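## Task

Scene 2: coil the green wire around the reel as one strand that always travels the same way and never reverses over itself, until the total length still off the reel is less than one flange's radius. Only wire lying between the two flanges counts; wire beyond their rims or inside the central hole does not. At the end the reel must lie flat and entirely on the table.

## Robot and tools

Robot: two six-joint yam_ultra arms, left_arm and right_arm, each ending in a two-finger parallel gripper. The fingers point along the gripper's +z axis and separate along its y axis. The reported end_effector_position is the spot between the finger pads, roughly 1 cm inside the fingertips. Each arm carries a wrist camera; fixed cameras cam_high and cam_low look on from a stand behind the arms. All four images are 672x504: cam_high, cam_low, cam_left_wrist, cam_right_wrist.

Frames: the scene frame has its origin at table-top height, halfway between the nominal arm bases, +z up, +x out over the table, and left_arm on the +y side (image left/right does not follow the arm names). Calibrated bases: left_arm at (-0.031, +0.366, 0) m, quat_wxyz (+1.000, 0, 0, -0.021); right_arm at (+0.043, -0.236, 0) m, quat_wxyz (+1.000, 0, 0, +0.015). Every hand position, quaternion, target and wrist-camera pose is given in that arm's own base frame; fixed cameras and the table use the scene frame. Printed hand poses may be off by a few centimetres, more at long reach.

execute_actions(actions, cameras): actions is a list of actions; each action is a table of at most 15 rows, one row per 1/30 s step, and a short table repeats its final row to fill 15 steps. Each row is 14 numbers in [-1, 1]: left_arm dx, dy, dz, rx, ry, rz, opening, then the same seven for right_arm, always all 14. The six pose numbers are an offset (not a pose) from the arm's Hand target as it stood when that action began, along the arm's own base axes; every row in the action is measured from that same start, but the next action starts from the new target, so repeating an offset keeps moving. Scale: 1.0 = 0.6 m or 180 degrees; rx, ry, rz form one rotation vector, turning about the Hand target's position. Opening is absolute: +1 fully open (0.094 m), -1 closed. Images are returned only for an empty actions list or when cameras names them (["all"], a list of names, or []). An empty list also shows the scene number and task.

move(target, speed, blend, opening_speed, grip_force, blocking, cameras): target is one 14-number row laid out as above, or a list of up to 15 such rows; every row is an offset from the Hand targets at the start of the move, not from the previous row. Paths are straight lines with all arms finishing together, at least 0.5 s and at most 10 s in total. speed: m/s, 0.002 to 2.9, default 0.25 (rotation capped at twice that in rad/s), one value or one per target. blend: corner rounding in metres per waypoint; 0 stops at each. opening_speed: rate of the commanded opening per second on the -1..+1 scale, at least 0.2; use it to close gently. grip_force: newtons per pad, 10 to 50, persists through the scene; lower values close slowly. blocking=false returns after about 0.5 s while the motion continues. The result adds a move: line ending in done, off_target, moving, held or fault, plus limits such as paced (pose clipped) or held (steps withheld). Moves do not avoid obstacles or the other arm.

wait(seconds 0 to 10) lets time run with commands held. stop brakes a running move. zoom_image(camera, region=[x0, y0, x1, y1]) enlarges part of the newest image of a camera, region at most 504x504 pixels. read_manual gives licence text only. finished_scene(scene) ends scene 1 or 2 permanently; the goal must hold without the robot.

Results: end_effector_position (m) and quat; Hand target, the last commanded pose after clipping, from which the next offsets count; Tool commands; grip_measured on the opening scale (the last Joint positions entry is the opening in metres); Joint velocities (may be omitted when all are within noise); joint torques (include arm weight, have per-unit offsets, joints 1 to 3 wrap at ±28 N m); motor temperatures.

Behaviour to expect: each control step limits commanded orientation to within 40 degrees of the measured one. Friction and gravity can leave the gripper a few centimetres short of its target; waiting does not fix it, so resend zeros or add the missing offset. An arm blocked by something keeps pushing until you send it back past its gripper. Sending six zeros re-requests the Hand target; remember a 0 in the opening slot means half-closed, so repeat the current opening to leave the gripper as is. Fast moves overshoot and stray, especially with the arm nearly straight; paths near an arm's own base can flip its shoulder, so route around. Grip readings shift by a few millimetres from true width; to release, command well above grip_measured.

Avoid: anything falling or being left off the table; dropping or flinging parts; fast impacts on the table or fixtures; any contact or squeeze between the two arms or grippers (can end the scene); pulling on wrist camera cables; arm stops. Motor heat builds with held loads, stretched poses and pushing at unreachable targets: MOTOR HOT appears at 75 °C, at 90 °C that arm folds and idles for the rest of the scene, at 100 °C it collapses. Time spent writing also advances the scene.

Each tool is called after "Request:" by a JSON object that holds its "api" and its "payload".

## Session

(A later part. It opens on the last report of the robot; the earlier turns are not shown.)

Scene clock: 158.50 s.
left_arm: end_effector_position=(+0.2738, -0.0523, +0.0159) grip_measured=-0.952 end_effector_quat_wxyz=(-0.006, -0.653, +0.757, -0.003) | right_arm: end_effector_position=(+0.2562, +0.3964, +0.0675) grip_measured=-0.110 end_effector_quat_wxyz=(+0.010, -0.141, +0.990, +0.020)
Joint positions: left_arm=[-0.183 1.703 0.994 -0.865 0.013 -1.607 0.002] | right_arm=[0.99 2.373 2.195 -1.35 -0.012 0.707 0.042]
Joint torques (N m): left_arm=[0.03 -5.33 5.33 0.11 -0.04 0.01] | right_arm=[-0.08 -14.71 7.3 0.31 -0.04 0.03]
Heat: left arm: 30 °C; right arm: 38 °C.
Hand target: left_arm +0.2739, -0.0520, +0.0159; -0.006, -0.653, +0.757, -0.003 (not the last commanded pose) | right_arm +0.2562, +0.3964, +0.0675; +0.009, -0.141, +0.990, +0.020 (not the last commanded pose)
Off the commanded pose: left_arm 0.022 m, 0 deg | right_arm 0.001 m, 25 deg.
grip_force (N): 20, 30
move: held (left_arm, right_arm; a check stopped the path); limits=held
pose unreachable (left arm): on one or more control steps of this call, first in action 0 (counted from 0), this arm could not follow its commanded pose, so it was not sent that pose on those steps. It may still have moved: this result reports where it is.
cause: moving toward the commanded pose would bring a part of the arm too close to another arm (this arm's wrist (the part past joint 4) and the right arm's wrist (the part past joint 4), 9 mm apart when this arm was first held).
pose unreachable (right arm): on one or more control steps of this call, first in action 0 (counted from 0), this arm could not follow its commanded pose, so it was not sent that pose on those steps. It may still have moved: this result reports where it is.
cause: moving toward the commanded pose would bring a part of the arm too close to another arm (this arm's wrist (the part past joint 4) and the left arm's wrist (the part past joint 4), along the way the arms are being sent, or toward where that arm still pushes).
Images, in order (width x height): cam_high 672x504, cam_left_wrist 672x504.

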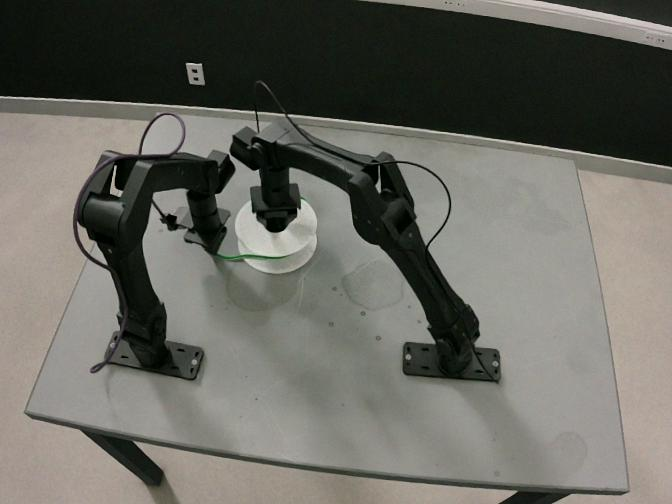

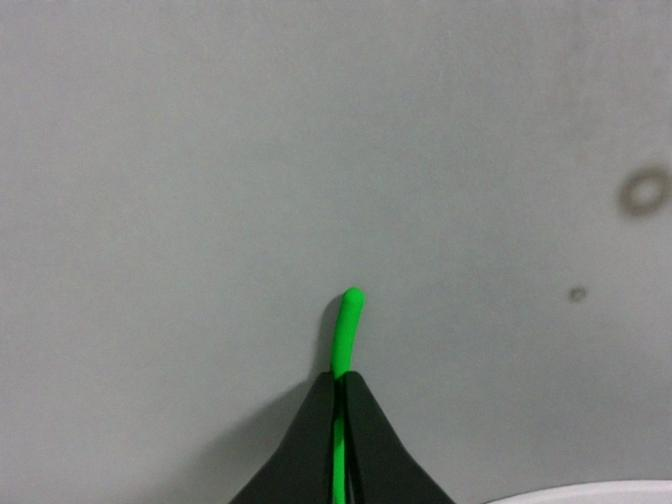

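Request:
{"api": "move", "payload": {"target": [-0.06,0.0,0.0,0,0,0,-0.96,0,0,0,0,0,0,-0.1], "speed": 0.1, "grip_force": [12,30]}}

Request:
{"api": "move", "payload": {"target": [0,-0.0,0.0,0,0,0,-0.96,0,0,0,0,0,0.2,-0.1], "speed": 0.12, "cameras": ["cam_high","cam_left_wrist"]}}

Request:
{"api": "zoom_image", "payload": {"camera": "cam_high", "region": [130, 160, 360, 330]}}

Scene clock: 161.40 s.
left_arm: end_effector_position=(+0.2509, -0.0542, +0.0148) grip_measured=-0.952 end_effector_quat_wxyz=(+0.001, -0.653, +0.758, -0.019) | right_arm: end_effector_position=(+0.2562, +0.3964, +0.0675) grip_measured=-0.110 end_effector_quat_wxyz=(+0.010, -0.141, +0.990, +0.020)
Joint positions: left_arm=[-0.202 1.593 0.869 -0.816 0.021 -1.625 0.002] | right_arm=[0.99 2.373 2.195 -1.35 -0.012 0.707 0.042]
Joint torques (N m): left_arm=[-0.62 -5.82 4.04 -0.21 -0.1 -0.07] | right_arm=[-0.09 -14.71 7.27 0.3 -0.03 0.01]
Heat: left arm: 30 °C; right arm: 39 °C.
Hand target: left_arm +0.2378, -0.0519, +0.0158; -0.006, -0.653, +0.757, -0.002 | right_arm +0.2562, +0.3964, +0.0675; +0.009, -0.141, +0.990, +0.020
Off the commanded pose: left_arm 0.013 m, 2 deg | right_arm 0.000 m, 0 deg.
grip_force (N): 12, 30
move: off_target (left_arm)

Scene clock: 164.70 s.
left_arm: end_effector_position=(+0.2509, -0.0542, +0.0148) grip_measured=-0.952 end_effector_quat_wxyz=(+0.001, -0.653, +0.757, -0.019) | right_arm: end_effector_position=(+0.2558, +0.3991, +0.0710) grip_measured=-0.102 end_effector_quat_wxyz=(+0.016, -0.439, +0.898, +0.024)
Joint positions: left_arm=[-0.202 1.593 0.869 -0.816 0.021 -1.625 0.002] | right_arm=[0.989 2.372 2.207 -1.354 -0.024 0.081 0.042]
Joint torques (N m): left_arm=[-0.61 -5.81 4.04 -0.21 -0.09 -0.07] | right_arm=[-0.85 -13.05 9.55 0.07 -0.16 -0.09]
Heat: left arm: 30 °C; right arm: 39 °C.
Hand target: left_arm +0.2378, -0.0519, +0.0158; -0.006, -0.653, +0.757, -0.002 | right_arm +0.2562, +0.3964, +0.0675; +0.003, -0.440, +0.898, +0.022
Off the commanded pose: left_arm 0.013 m, 2 deg | right_arm 0.004 m, 2 deg.
grip_force (N): 12, 30
move: off_target (left_arm)
Images, in order (width x height): cam_high 672x504, cam_left_wrist 672x504.

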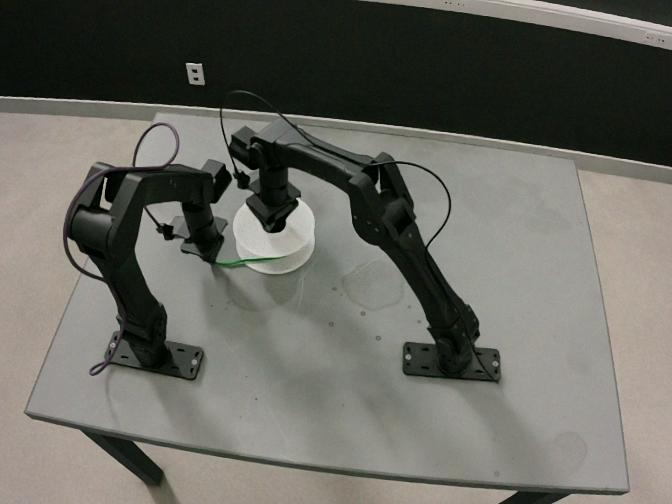

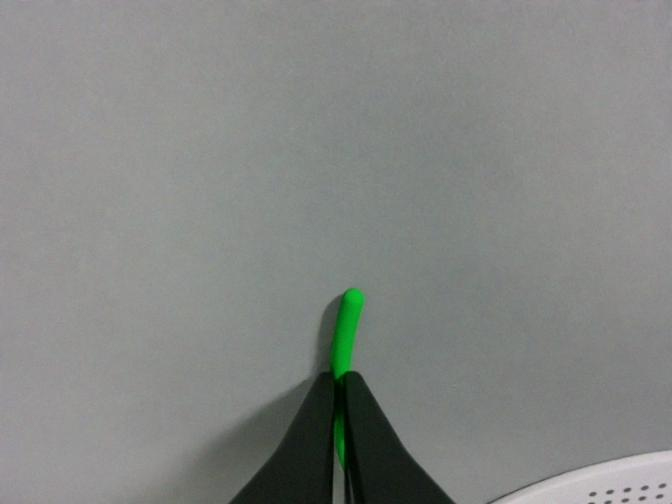

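Scaled by 2.191 from the camera's 672x504 image, which has a finer 960x720 frame.

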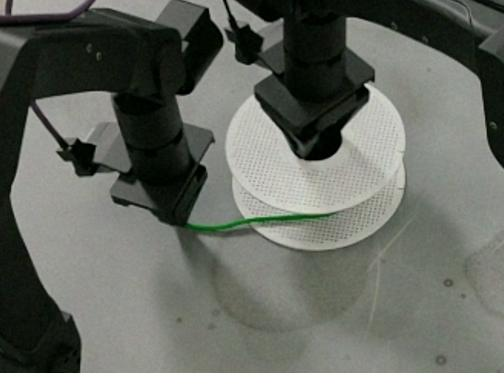

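Request:
{"api": "move", "payload": {"target": [0,0,0.0,0,0,0,-0.96,0,0.0,-0.0,0,0,0,-1], "speed": 0.05, "opening_speed": 0.5}}

Request:
{"api": "move", "payload": {"target": [[0,0,0,0,0,0,-0.96,0,0,0.08,0,0,0,-1],[0,0,0,0,0,0,-0.96,-0.03,-0.5,0.1,0,0,0,-1]], "speed": [0.1,0.3], "cameras": ["cam_high","cam_low"]}}

Request:
{"api": "zoom_image", "payload": {"camera": "cam_low", "region": [370, 230, 470, 300]}}

Request:
{"api": "zoom_image", "payload": {"camera": "cam_high", "region": [150, 160, 350, 300]}}

Scene clock: 169.77 s.
left_arm: end_effector_position=(+0.2509, -0.0542, +0.0148) grip_measured=-0.952 end_effector_quat_wxyz=(+0.001, -0.653, +0.757, -0.019) | right_arm: end_effector_position=(+0.2538, +0.3963, +0.0708) grip_measured=-0.974 end_effector_quat_wxyz=(+0.010, -0.440, +0.898, +0.020)
Joint positions: left_arm=[-0.202 1.593 0.869 -0.816 0.021 -1.625 0.002] | right_arm=[0.989 2.372 2.207 -1.368 -0.025 0.079 0.001]
Joint torques (N m): left_arm=[-0.59 -5.79 4.05 -0.2 -0.1 -0.07] | right_arm=[-0.81 -12.97 9.59 0.17 -0.15 -0.1]
Heat: left arm: 30 °C; right arm: 39 °C.
Hand target: left_arm +0.2378, -0.0519, +0.0158; -0.006, -0.653, +0.757, -0.002 | right_arm +0.2562, +0.3964, +0.0675; +0.003, -0.440, +0.898, +0.022
Off the commanded pose: left_arm 0.013 m, 2 deg | right_arm 0.004 m, 1 deg.
grip_force (N): 12, 30
move: off_target (left_arm)

Scene clock: 172.73 s.
left_arm: end_effector_position=(+0.2509, -0.0542, +0.0148) grip_measured=-0.952 end_effector_quat_wxyz=(+0.001, -0.653, +0.757, -0.019) | right_arm: end_effector_position=(+0.2420, +0.0955, +0.1271) grip_measured=-0.974 end_effector_quat_wxyz=(-0.001, -0.437, +0.899, +0.014)
Joint positions: left_arm=[-0.202 1.593 0.869 -0.816 0.021 -1.625 0.002] | right_arm=[0.353 1.53 1.27 -1.316 -0.027 -0.552 0.001]
Joint torques (N m): left_arm=[-0.64 -5.79 4.04 -0.21 -0.1 -0.06] | right_arm=[-0.4 -8.46 5.9 0.27 -0.21 -0.12]
Heat: left arm: 30 °C; right arm: 39 °C.
Hand target: left_arm +0.2378, -0.0519, +0.0158; -0.006, -0.653, +0.757, -0.002 | right_arm +0.2382, +0.0964, +0.1274; +0.003, -0.440, +0.898, +0.022
Off the commanded pose: left_arm 0.013 m, 2 deg | right_arm 0.004 m, 1 deg.
grip_force (N): 12, 30
move: off_target (left_arm)
Images, in order (width x height): cam_high 672x504, cam_low 672x504.

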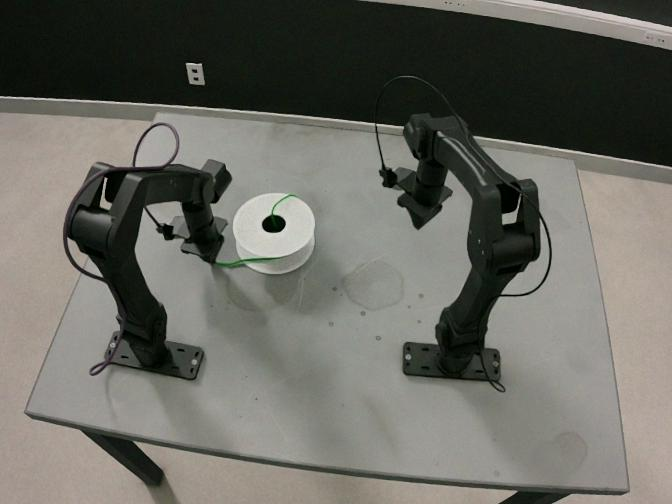

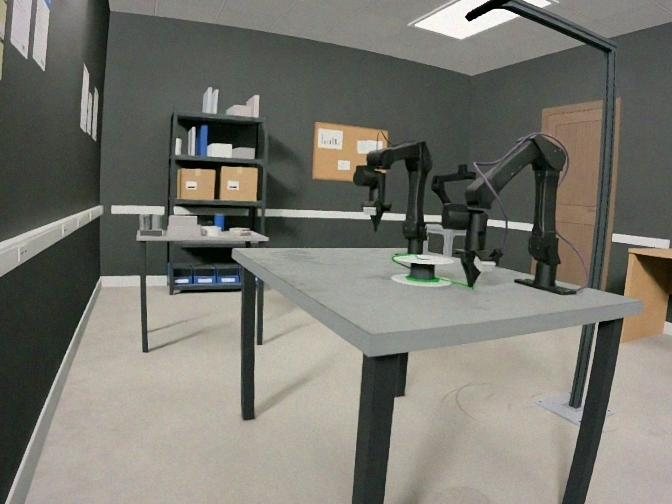

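Scaled by 5.040 from the camera's 672x504 image, which has a finer 960x720 frame.

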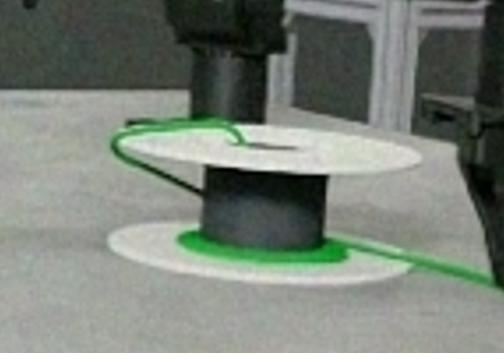

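Scaled by 2.520 from the camera's 672x504 image, which has a finer 960x720 frame.

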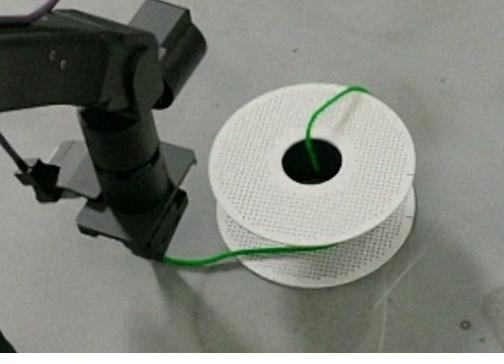

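Request:
{"api": "move", "payload": {"target": [[0.135,0.008,0.02,0,0,-0.11,-0.96,0,0,0,0,0,0,-1],[0.255,-0.035,0.02,0,0,-0.24,-0.96,0,0,0,0,0,0,-1]], "speed": 0.08, "blend": [0.03,0], "grip_force": [16,30], "cameras": ["cam_high","cam_low","cam_left_wrist"]}}

Request:
{"api": "zoom_image", "payload": {"camera": "cam_low", "region": [370, 230, 470, 300]}}

Request:
{"api": "zoom_image", "payload": {"camera": "cam_high", "region": [150, 160, 350, 300]}}

Scene clock: 179.67 s.
left_arm: end_effector_position=(+0.3855, -0.0710, +0.0265) grip_measured=-0.952 end_effector_quat_wxyz=(-0.012, -0.336, +0.942, -0.005) | right_arm: end_effector_position=(+0.2420, +0.0955, +0.1271) grip_measured=-0.974 end_effector_quat_wxyz=(-0.001, -0.438, +0.899, +0.014)
Joint positions: left_arm=[-0.175 2.102 1.584 -1.069 0.02 -0.861 0.002] | right_arm=[0.353 1.53 1.27 -1.316 -0.027 -0.553 0.001]
Joint torques (N m): left_arm=[-0.73 -7.68 8.23 0.02 -0.15 0.02] | right_arm=[-0.38 -8.5 5.93 0.26 -0.21 -0.1]
Heat: left arm: 30 °C; right arm: 37 °C.
Hand target: left_arm +0.3908, -0.0729, +0.0279; -0.006, -0.328, +0.944, +0.000 | right_arm +0.2382, +0.0964, +0.1274; +0.003, -0.440, +0.898, +0.022
Off the commanded pose: left_arm 0.006 m, 1 deg | right_arm 0.004 m, 1 deg.
grip_force (N): 16, 30
move: done
Images, in order (width x height): cam_high 672x504, cam_low 672x504, cam_left_wrist 672x504.

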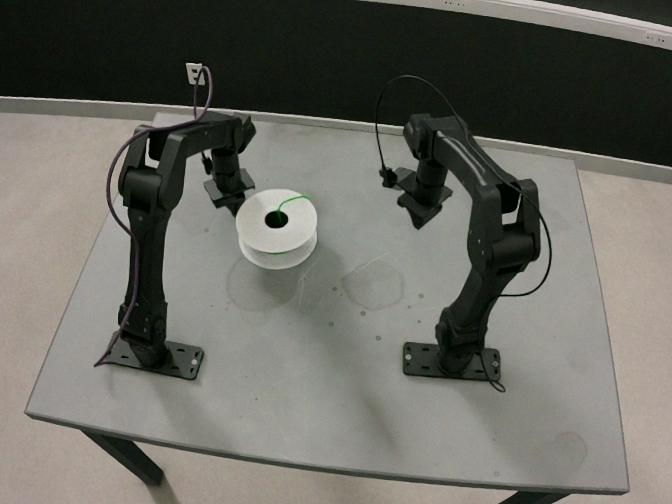

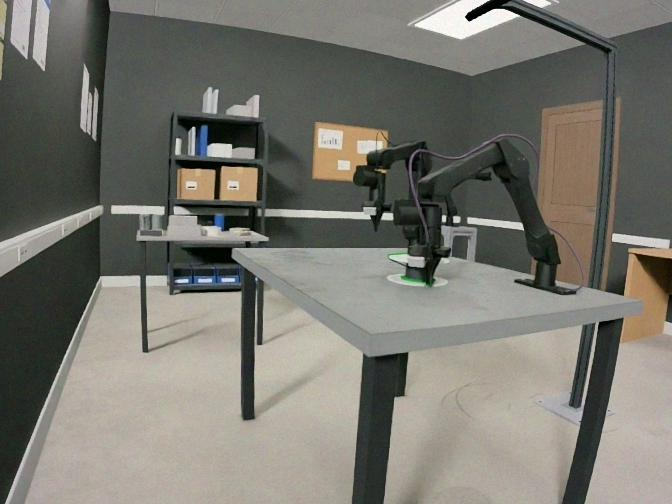

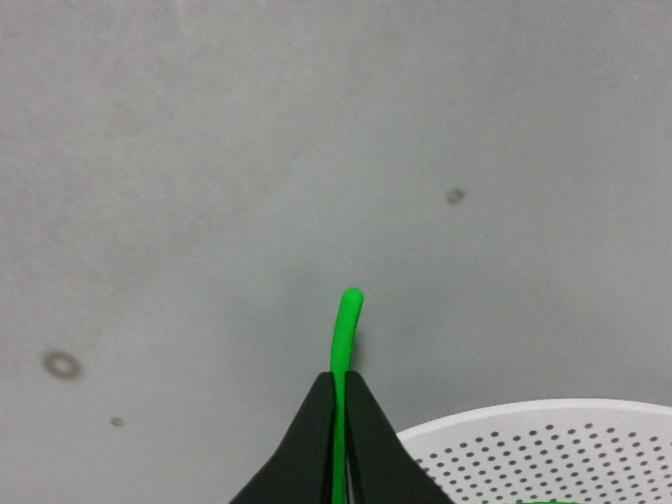

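Scaled by 5.040 from the camera's 672x504 image, which has a finer 960x720 frame.

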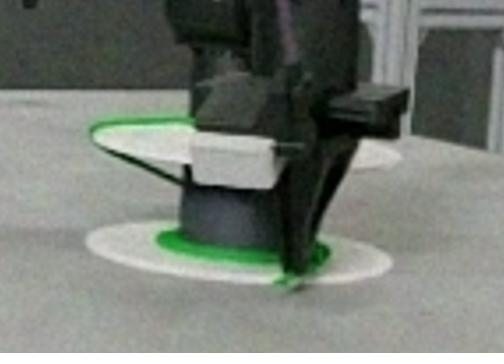

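Scaled by 2.520 from the camera's 672x504 image, which has a finer 960x720 frame.

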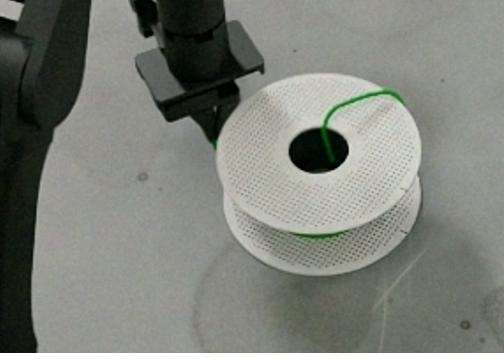

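Request:
{"api": "move", "payload": {"target": [[0.045,-0.035,0.0,0,0,-0.4,-0.96,0,0,0,0,0,0,-1]], "speed": 0.08, "cameras": ["cam_high","cam_low","cam_left_wrist"]}}

Request:
{"api": "zoom_image", "payload": {"camera": "cam_low", "region": [370, 230, 470, 300]}}

Scene clock: 189.47 s.
left_arm: end_effector_position=(+0.4115, -0.0913, +0.0265) grip_measured=-0.952 end_effector_quat_wxyz=(-0.011, +0.281, +0.960, -0.002) | right_arm: end_effector_position=(+0.2420, +0.0955, +0.1271) grip_measured=-0.974 end_effector_quat_wxyz=(-0.001, -0.438, +0.899, +0.014)
Joint positions: left_arm=[-0.22 2.223 1.777 -1.146 0.002 0.35 0.002] | right_arm=[0.353 1.53 1.27 -1.316 -0.027 -0.553 0.001]
Joint torques (N m): left_arm=[-0.57 -8.5 8.42 0.04 -0.12 0.05] | right_arm=[-0.4 -8.32 5.96 0.24 -0.22 -0.1]
Heat: left arm: 31 °C; right arm: 36 °C.
Hand target: left_arm +0.4178, -0.0938, +0.0278; -0.005, +0.289, +0.957, +0.004 | right_arm +0.2382, +0.0964, +0.1274; +0.003, -0.440, +0.898, +0.022
Off the commanded pose: left_arm 0.007 m, 1 deg | right_arm 0.004 m, 1 deg.
grip_force (N): 16, 30
move: done
Images, in order (width x height): cam_high 672x504, cam_low 672x504, cam_left_wrist 672x504.

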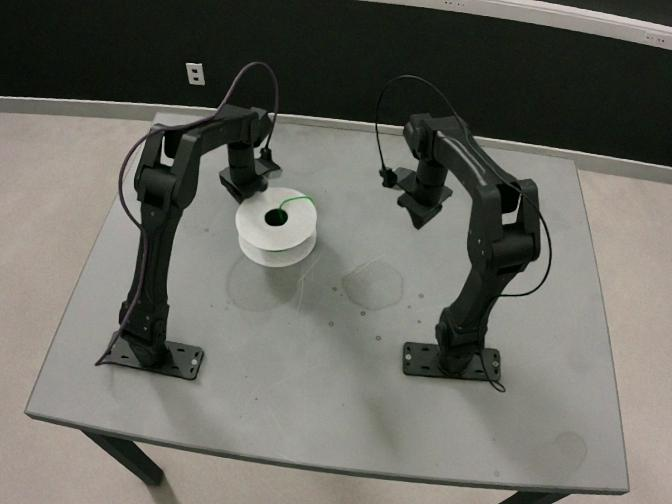

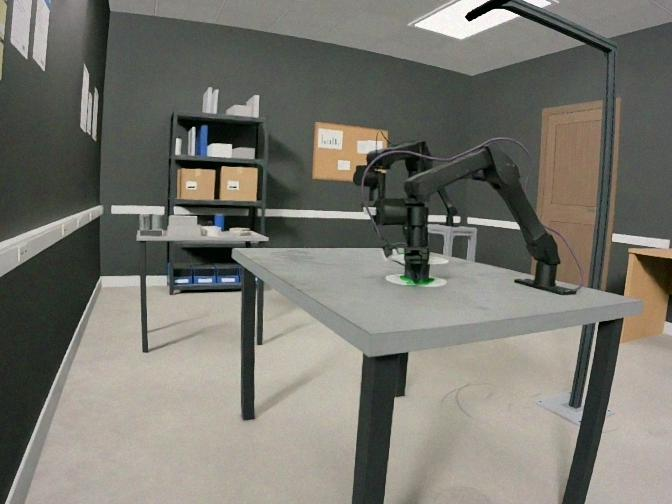

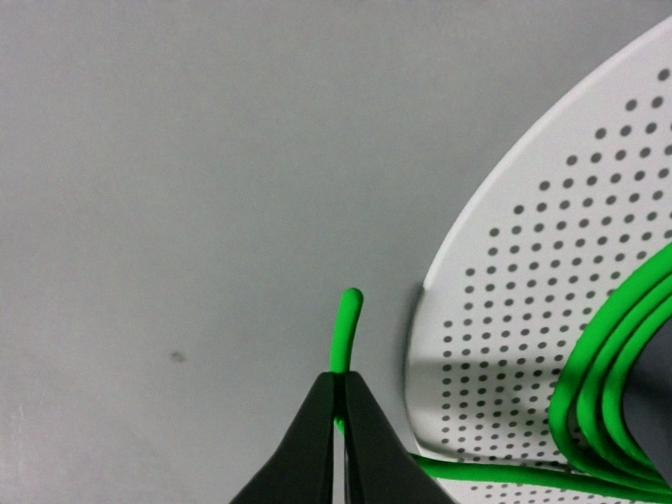

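Scaled by 5.040 from the camera's 672x504 image, which has a finer 960x720 frame.

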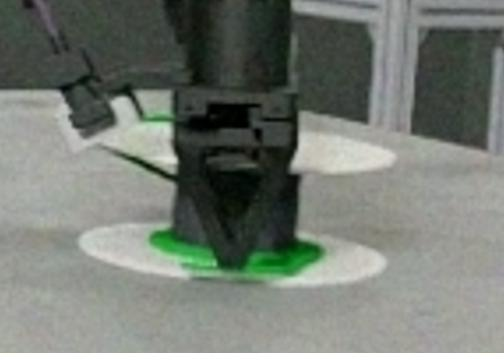

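Request:
{"api": "move", "payload": {"target": [[0.03,-0.04,0.0,0,0,-0.08,-0.96,0,0,0,0,0,0,-1],[0.045,-0.085,0.0,0,0,-0.15,-0.96,0,0,0,0,0,0,-1]], "speed": 0.06, "blend": [0.02,0], "cameras": ["cam_high","cam_low","cam_left_wrist"]}}

Request:
{"api": "zoom_image", "payload": {"camera": "cam_high", "region": [180, 150, 350, 290]}}

Scene clock: 195.30 s.
left_arm: end_effector_position=(+0.4431, -0.1399, +0.0278) grip_measured=-0.952 end_effector_quat_wxyz=(-0.004, +0.496, +0.868, +0.005) | right_arm: end_effector_position=(+0.2420, +0.0955, +0.1271) grip_measured=-0.974 end_effector_quat_wxyz=(-0.001, -0.438, +0.899, +0.014)
Joint positions: left_arm=[-0.312 2.4 2.087 -1.263 -0.011 0.726 0.002] | right_arm=[0.353 1.53 1.27 -1.316 -0.027 -0.553 0.001]
Joint torques (N m): left_arm=[-0.77 -9.5 8.4 -0.02 -0.02 0.17] | right_arm=[-0.42 -8.36 6.04 0.25 -0.21 -0.1]
Heat: left arm: 32 °C; right arm: 35 °C.
Hand target: left_arm +0.4448, -0.1449, +0.0278; -0.004, +0.505, +0.863, +0.005 | right_arm +0.2382, +0.0964, +0.1274; +0.003, -0.440, +0.898, +0.022
Off the commanded pose: left_arm 0.005 m, 1 deg | right_arm 0.004 m, 1 deg.
grip_force (N): 16, 30
move: done
Images, in order (width x height): cam_high 672x504, cam_low 672x504, cam_left_wrist 672x504.

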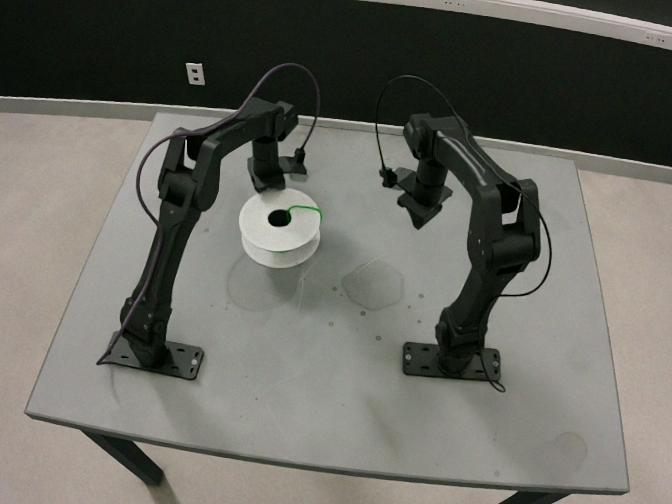

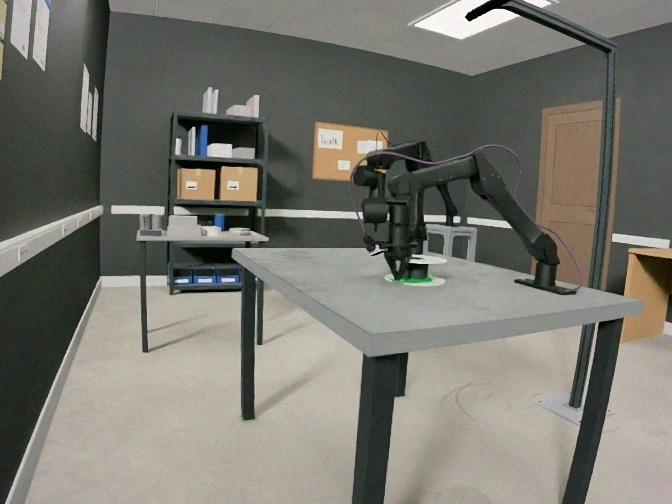

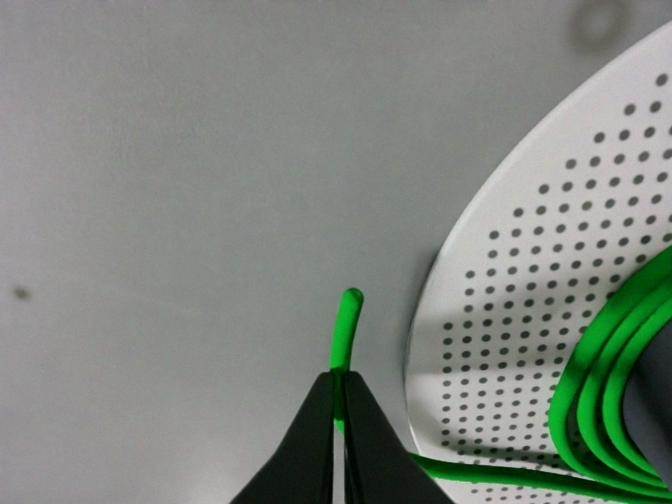

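Scaled by 2.965 from the camera's 672x504 image, which has a finer 960x720 frame.

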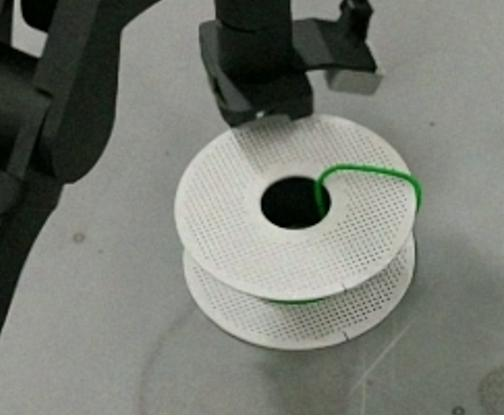

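Request:
{"api": "move", "payload": {"target": [[0,0,0,0,0,0,-0.6,0,0,0,0,0,0,-1],[0.02,0.03,0.2,0,0,0,-0.6,0,0,0,0,0,0,-1],[-0.25,0.25,0.25,0,0,0,-0.6,0,0,0,0,0,0,-1]], "speed": [0.1,0.1,0.3], "opening_speed": 0.3, "blend": [0,0.03,0], "cameras": ["cam_high","cam_low","cam_left_wrist"]}}

Request:
{"api": "zoom_image", "payload": {"camera": "cam_high", "region": [180, 150, 350, 290]}}

Request:
{"api": "zoom_image", "payload": {"camera": "cam_low", "region": [360, 230, 460, 300]}}

Scene clock: 201.03 s.
left_arm: end_effector_position=(+0.2942, +0.0053, +0.1756) grip_measured=-0.602 end_effector_quat_wxyz=(-0.014, +0.503, +0.864, +0.004) | right_arm: end_effector_position=(+0.2420, +0.0955, +0.1271) grip_measured=-0.974 end_effector_quat_wxyz=(-0.001, -0.438, +0.899, +0.014)
Joint positions: left_arm=[0.002 1.69 1.631 -1.532 -0.021 1.055 0.019] | right_arm=[0.353 1.53 1.27 -1.316 -0.027 -0.553 0.001]
Joint torques (N m): left_arm=[0.35 -6.58 5.15 0.19 0.07 0.06] | right_arm=[-0.31 -8.39 6.06 0.24 -0.21 -0.1]
Heat: left arm: 32 °C; right arm: 35 °C.
Hand target: left_arm +0.2947, +0.0051, +0.1778; -0.004, +0.505, +0.863, +0.005 | right_arm +0.2382, +0.0964, +0.1274; +0.003, -0.440, +0.898, +0.022
Off the commanded pose: left_arm 0.002 m, 1 deg | right_arm 0.004 m, 1 deg.
grip_force (N): 16, 30
move: done
Images, in order (width x height): cam_high 672x504, cam_low 672x504, cam_left_wrist 672x504.

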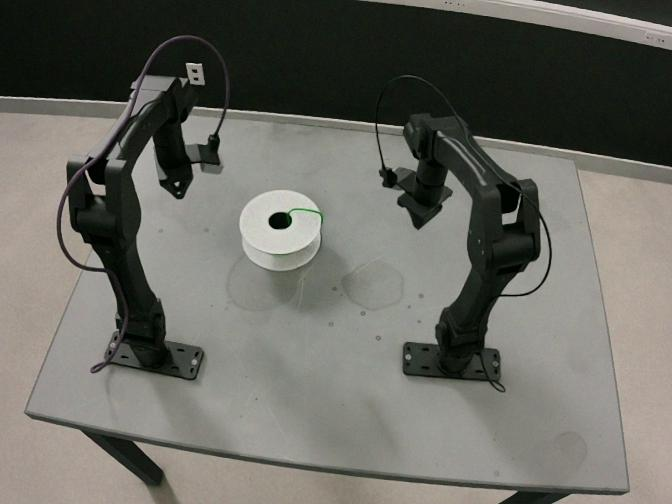

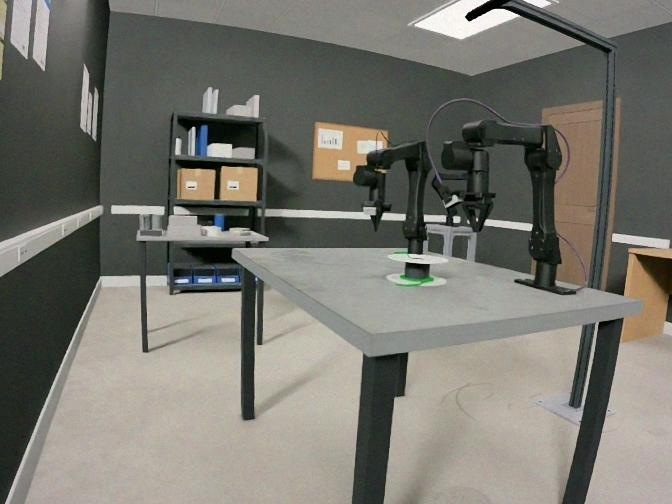

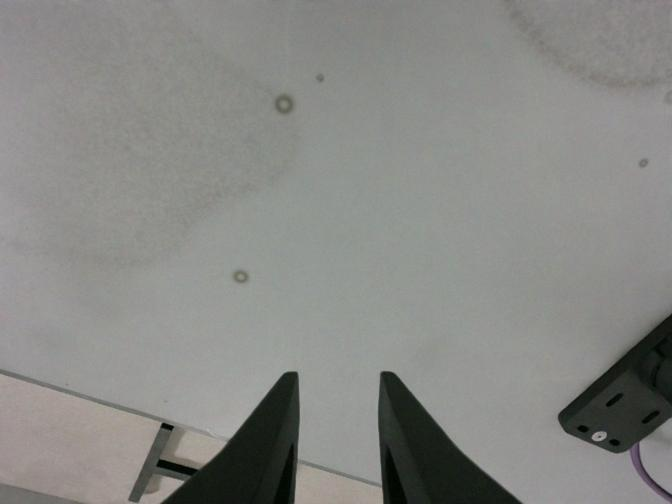

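Scaled by 2.965 from the camera's 672x504 image, which has a finer 960x720 frame.

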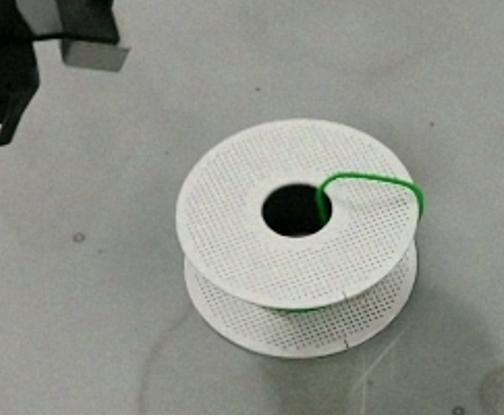

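Scaled by 5.040 from the camera's 672x504 image, which has a finer 960x720 frame.

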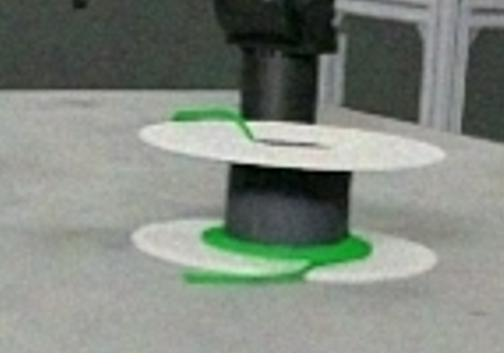

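Request:
{"api": "move", "payload": {"target": [0,0,0,0,0,0,-0.6,0.048,0.478,0.0,0,0,-0.567,-1], "speed": 0.3, "cameras": ["cam_right_wrist"]}}

Scene clock: 206.90 s.
left_arm: end_effector_position=(+0.2942, +0.0053, +0.1756) grip_measured=-0.602 end_effector_quat_wxyz=(-0.014, +0.503, +0.864, +0.004) | right_arm: end_effector_position=(+0.2651, +0.3853, +0.1312) grip_measured=-0.974 end_effector_quat_wxyz=(+0.013, +0.418, +0.908, +0.037)
Joint positions: left_arm=[0.002 1.69 1.631 -1.532 -0.021 1.056 0.019] | right_arm=[0.971 2.364 2.435 -1.563 0.014 1.834 0.001]
Joint torques (N m): left_arm=[0.35 -6.61 5.18 0.19 0.08 0.09] | right_arm=[0.13 -12.63 9.32 0.12 0.17 0.1]
Heat: left arm: 32 °C; right arm: 35 °C.
Hand target: left_arm +0.2948, +0.0051, +0.1778; -0.004, +0.505, +0.863, +0.005 | right_arm +0.2670, +0.3832, +0.1275; +0.019, +0.422, +0.906, +0.012
Off the commanded pose: left_arm 0.002 m, 1 deg | right_arm 0.005 m, 3 deg.
joint sent to its limit (right arm) — joint 4 (wrist pitch), lower limit. The joint targets still meet the commanded pose.
grip_force (N): 16, 30
move: off_target (right_arm)
Images, in order (width x height): cam_right_wrist 672x504.

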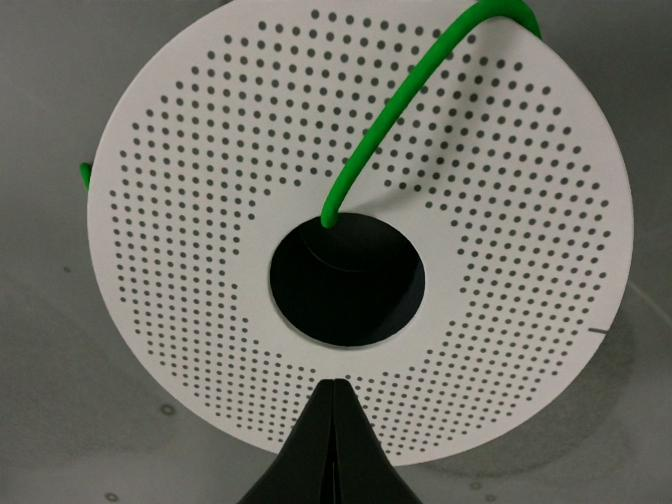

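Request:
{"api": "move", "payload": {"target": [[0,0,0,0,0,0,-0.6,-0.006,-0.005,-0.07,0,0,0,-1],[0,0,0,0,0,0,-0.6,-0.006,-0.005,-0.135,0,0,0,-1],[0,0,0,0,0,0,-0.6,-0.006,-0.005,-0.135,0,0,0,-0.1]], "speed": 0.08, "opening_speed": 0.4, "blend": [0.01,0,0], "cameras": ["cam_right_wrist"]}}

Request:
{"api": "move", "payload": {"target": [0,0,0,0,0,0,-0.6,0,0,0,0,0,0.4,-0.1], "speed": 0.18}}

Request:
{"api": "move", "payload": {"target": [0,0,0,0,0,0,-0.6,0,0,0,0,0,0.35,-0.1], "speed": 0.18, "cameras": ["cam_high","cam_low"]}}

Request:
{"api": "zoom_image", "payload": {"camera": "cam_high", "region": [180, 150, 350, 290]}}

Scene clock: 213.40 s.
left_arm: end_effector_position=(+0.2942, +0.0053, +0.1756) grip_measured=-0.602 end_effector_quat_wxyz=(-0.014, +0.503, +0.864, +0.004) | right_arm: end_effector_position=(+0.2649, +0.3844, +0.0634) grip_measured=-0.145 end_effector_quat_wxyz=(+0.014, +0.422, +0.906, +0.031)
Joint positions: left_arm=[0.002 1.69 1.631 -1.532 -0.021 1.056 0.019] | right_arm=[0.972 2.314 2.075 -1.267 0.017 1.843 0.04]
Joint torques (N m): left_arm=[0.35 -6.6 5.15 0.18 0.07 0.09] | right_arm=[0.29 -12.51 5.3 0.49 0.15 0.02]
Heat: left arm: 33 °C; right arm: 36 °C.
Hand target: left_arm +0.2948, +0.0051, +0.1778; -0.004, +0.505, +0.863, +0.005 | right_arm +0.2633, +0.3802, +0.0465; +0.019, +0.422, +0.907, +0.012
Off the commanded pose: left_arm 0.002 m, 1 deg | right_arm 0.017 m, 2 deg.
grip_force (N): 16, 30
move: off_target (right_arm)
Images, in order (width x height): cam_right_wrist 672x504.

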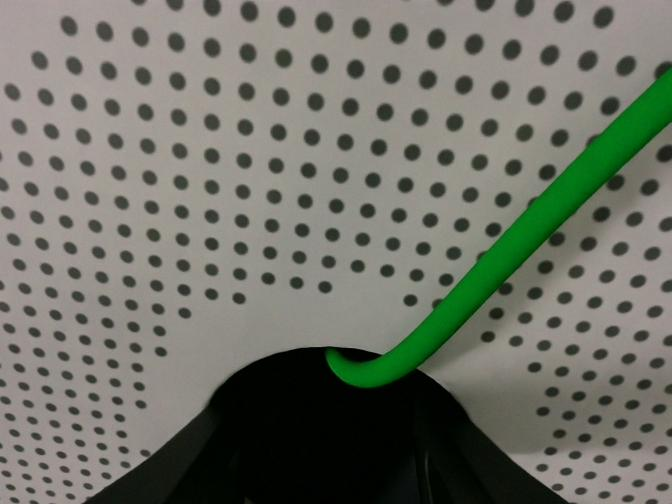

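Scene clock: 217.50 s.
left_arm: end_effector_position=(+0.2942, +0.0053, +0.1756) grip_measured=-0.602 end_effector_quat_wxyz=(-0.014, +0.503, +0.864, +0.004) | right_arm: end_effector_position=(+0.2679, +0.3869, +0.0668) grip_measured=-0.111 end_effector_quat_wxyz=(+0.029, -0.178, +0.983, +0.035)
Joint positions: left_arm=[0.002 1.69 1.631 -1.532 -0.021 1.056 0.019] | right_arm=[0.96 2.299 2.062 -1.242 -0.009 0.601 0.042]
Joint torques (N m): left_arm=[0.36 -6.61 5.16 0.18 0.08 0.09] | right_arm=[-0.46 -12.33 4.45 0.48 -0.13 -0.35]
Heat: left arm: 33 °C; right arm: 36 °C.
Hand target: left_arm +0.2948, +0.0051, +0.1778; -0.004, +0.505, +0.863, +0.005 | right_arm +0.2634, +0.3802, +0.0465; +0.008, -0.192, +0.981, +0.021
Off the commanded pose: left_arm 0.002 m, 1 deg | right_arm 0.022 m, 3 deg.
grip_force (N): 16, 30
move: off_target (right_arm)

Scene clock: 221.27 s.
left_arm: end_effector_position=(+0.2942, +0.0053, +0.1756) grip_measured=-0.602 end_effector_quat_wxyz=(-0.014, +0.503, +0.864, +0.004) | right_arm: end_effector_position=(+0.2661, +0.3870, +0.0687) grip_measured=-0.105 end_effector_quat_wxyz=(+0.031, -0.670, +0.741, +0.029)
Joint positions: left_arm=[0.002 1.69 1.631 -1.532 -0.021 1.056 0.019] | right_arm=[0.95 2.318 2.102 -1.282 -0.043 -0.518 0.042]
Joint torques (N m): left_arm=[0.36 -6.6 5.15 0.18 0.08 0.09] | right_arm=[-0.49 -10.32 7.79 0.14 -0.06 -0.26]
Heat: left arm: 33 °C; right arm: 36 °C.
Hand target: left_arm +0.2948, +0.0051, +0.1778; -0.004, +0.505, +0.863, +0.005 | right_arm +0.2634, +0.3802, +0.0466; -0.004, -0.676, +0.736, +0.022
Off the commanded pose: left_arm 0.002 m, 1 deg | right_arm 0.023 m, 4 deg.
grip_force (N): 16, 30
move: off_target (right_arm)
Images, in order (width x height): cam_high 672x504, cam_low 672x504.

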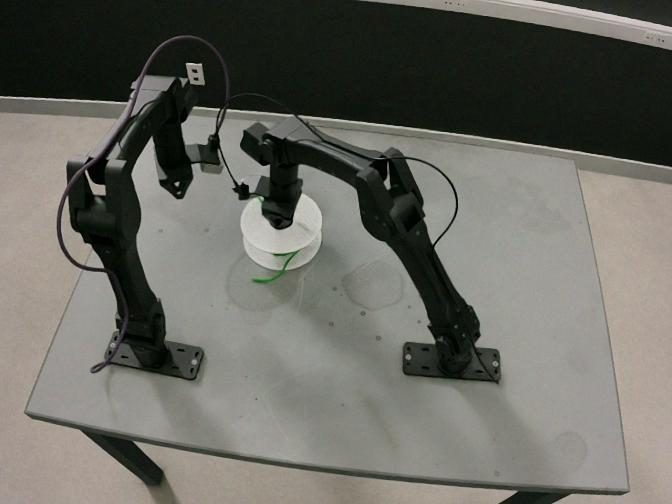

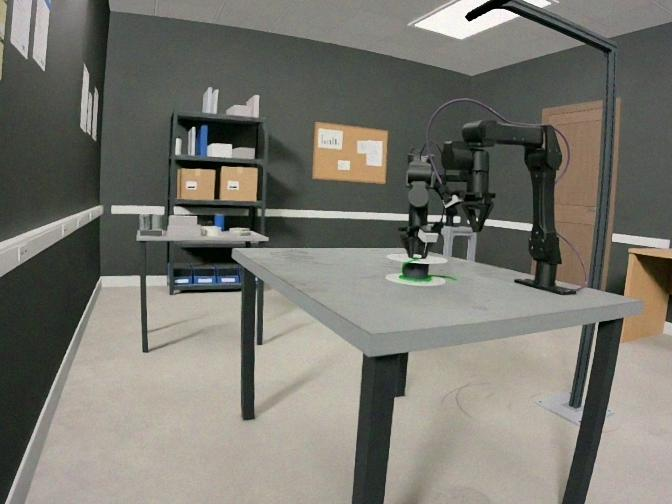

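Scaled by 2.965 from the camera's 672x504 image, which has a finer 960x720 frame.

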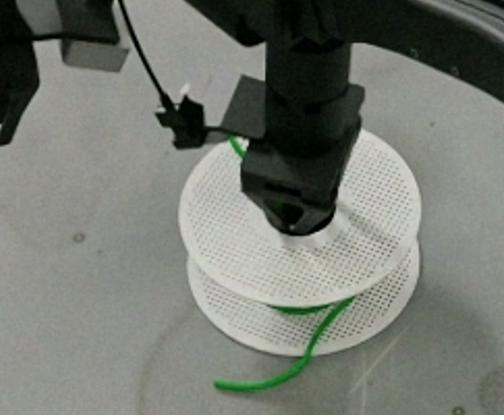

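Request:
{"api": "move", "payload": {"target": [0,0,0,0,0,0,-0.6,0.0,0.008,0.02,0,0,0,-1], "speed": 0.05, "opening_speed": 0.5}}

Request:
{"api": "move", "payload": {"target": [[0,0,0,0,0,0,-0.6,0,0,0.09,0,0,0,-1],[0,0,0,0,0,0,-0.6,-0.03,-0.5,0.1,0,0,0,-1]], "speed": [0.08,0.3], "cameras": ["cam_high","cam_low","cam_left_wrist"]}}

Request:
{"api": "zoom_image", "payload": {"camera": "cam_low", "region": [360, 230, 460, 300]}}

Request:
{"api": "zoom_image", "payload": {"camera": "cam_high", "region": [180, 150, 350, 290]}}

Scene clock: 226.13 s.
left_arm: end_effector_position=(+0.2942, +0.0053, +0.1756) grip_measured=-0.602 end_effector_quat_wxyz=(-0.014, +0.503, +0.864, +0.004) | right_arm: end_effector_position=(+0.2635, +0.3833, +0.0631) grip_measured=-0.974 end_effector_quat_wxyz=(+0.003, -0.673, +0.739, +0.023)
Joint positions: left_arm=[0.002 1.69 1.631 -1.532 -0.021 1.056 0.019] | right_arm=[0.95 2.37 2.172 -1.357 -0.043 -0.528 0.001]
Joint torques (N m): left_arm=[0.36 -6.6 5.18 0.19 0.07 0.09] | right_arm=[0.05 -12.62 9.57 0.1 -0.06 -0.07]
Heat: left arm: 33 °C; right arm: 36 °C.
Hand target: left_arm +0.2948, +0.0051, +0.1778; -0.004, +0.505, +0.863, +0.005 | right_arm +0.2634, +0.3851, +0.0585; -0.003, -0.676, +0.736, +0.022
Off the commanded pose: left_arm 0.002 m, 1 deg | right_arm 0.005 m, 1 deg.
grip_force (N): 16, 30
move: done

Scene clock: 229.23 s.
left_arm: end_effector_position=(+0.2942, +0.0053, +0.1756) grip_measured=-0.602 end_effector_quat_wxyz=(-0.014, +0.503, +0.864, +0.004) | right_arm: end_effector_position=(+0.2473, +0.0848, +0.1179) grip_measured=-0.974 end_effector_quat_wxyz=(-0.011, -0.674, +0.739, +0.021)
Joint positions: left_arm=[0.002 1.69 1.631 -1.532 -0.021 1.056 0.019] | right_arm=[0.307 1.568 1.271 -1.311 -0.028 -1.173 0.001]
Joint torques (N m): left_arm=[0.35 -6.61 5.16 0.19 0.07 0.08] | right_arm=[-0.28 -8.8 5.78 0.26 -0.14 -0.1]
Heat: left arm: 33 °C; right arm: 37 °C.
Hand target: left_arm +0.2948, +0.0051, +0.1778; -0.004, +0.505, +0.863, +0.005 | right_arm +0.2454, +0.0850, +0.1186; -0.004, -0.676, +0.736, +0.022
Off the commanded pose: left_arm 0.002 m, 1 deg | right_arm 0.002 m, 1 deg.
grip_force (N): 16, 30
move: done
Images, in order (width x height): cam_high 672x504, cam_low 672x504, cam_left_wrist 672x504.

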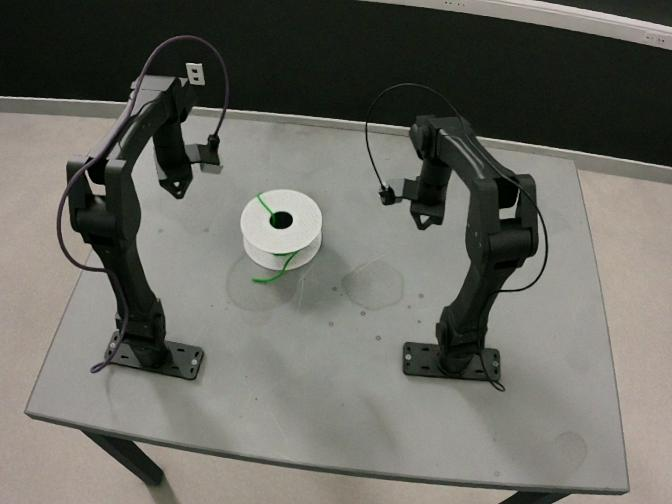

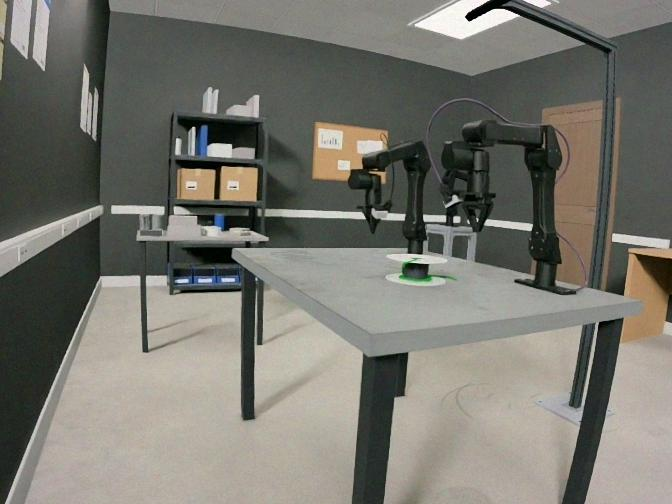

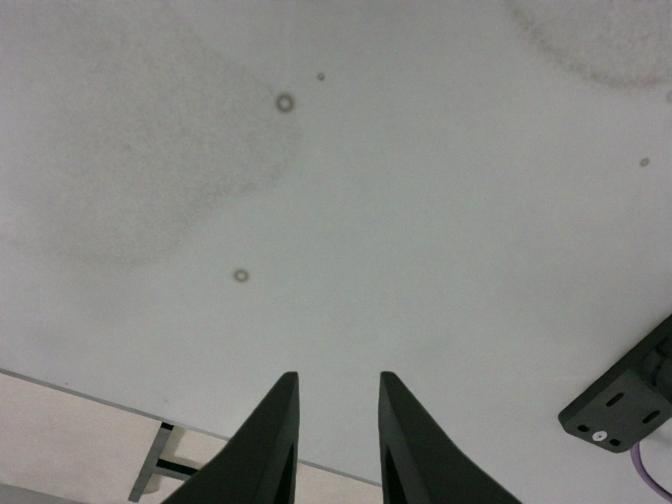

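Scaled by 5.040 from the camera's 672x504 image, which has a finer 960x720 frame.

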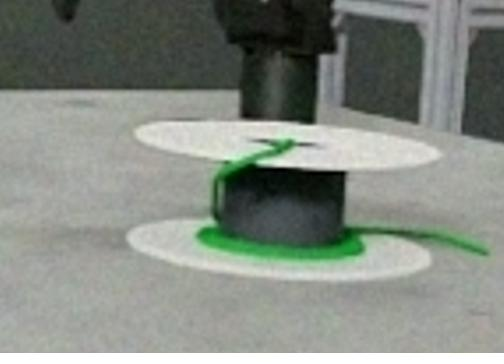

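Scaled by 2.965 from the camera's 672x504 image, which has a finer 960x720 frame.

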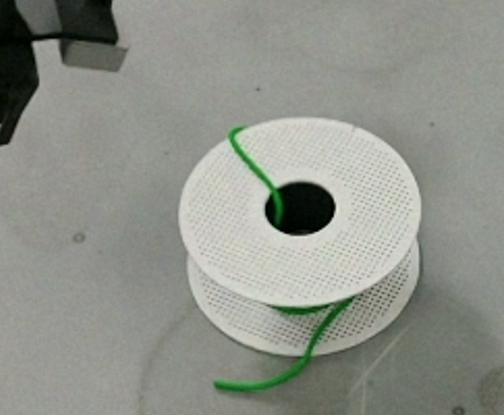

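Request:
{"api": "move", "payload": {"target": [[0.1,-0.1,0,0,0,-0.33,-0.5,0,0,0,0,0,0,-1],[0.159,-0.27,-0.07,0,0,-0.33,-0.4,0,0,0,0,0,0,-1]], "speed": 0.25, "cameras": ["cam_high","cam_left_wrist"]}}

Scene clock: 236.70 s.
left_arm: end_effector_position=(+0.3883, -0.1569, +0.1325) grip_measured=-0.402 end_effector_quat_wxyz=(-0.004, +0.869, +0.495, +0.008) | right_arm: end_effector_position=(+0.2473, +0.0848, +0.1179) grip_measured=-0.974 end_effector_quat_wxyz=(-0.011, -0.674, +0.738, +0.021)
Joint positions: left_arm=[-0.394 2.178 2.127 -1.517 -0.017 1.711 0.028] | right_arm=[0.307 1.568 1.271 -1.311 -0.028 -1.173 0.001]
Joint torques (N m): left_arm=[0.36 -8.65 8.2 -0.03 0.05 -0.05] | right_arm=[-0.32 -8.9 5.86 0.23 -0.13 -0.08]
Heat: left arm: 33 °C; right arm: 36 °C.
Hand target: left_arm +0.3901, -0.1569, +0.1358; -0.001, +0.866, +0.500, +0.006 | right_arm +0.2454, +0.0850, +0.1186; -0.004, -0.676, +0.736, +0.022
Off the commanded pose: left_arm 0.004 m, 1 deg | right_arm 0.002 m, 1 deg.
grip_force (N): 16, 30
move: done
Images, in order (width x height): cam_high 672x504, cam_left_wrist 672x504.

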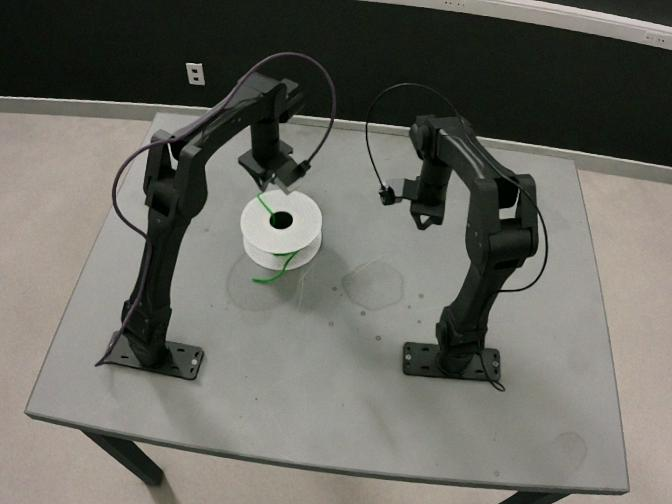

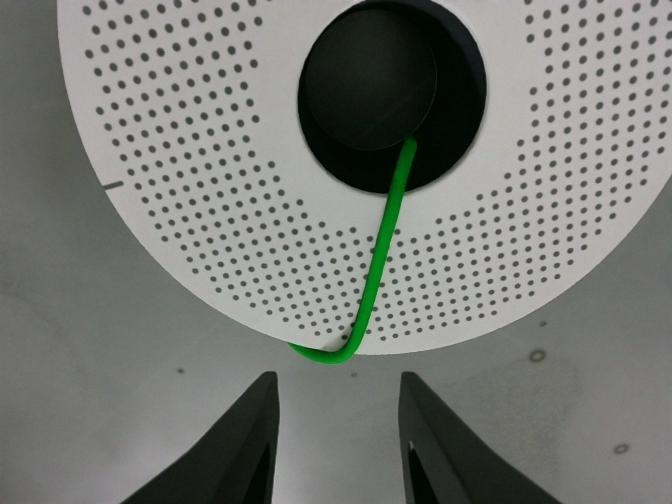

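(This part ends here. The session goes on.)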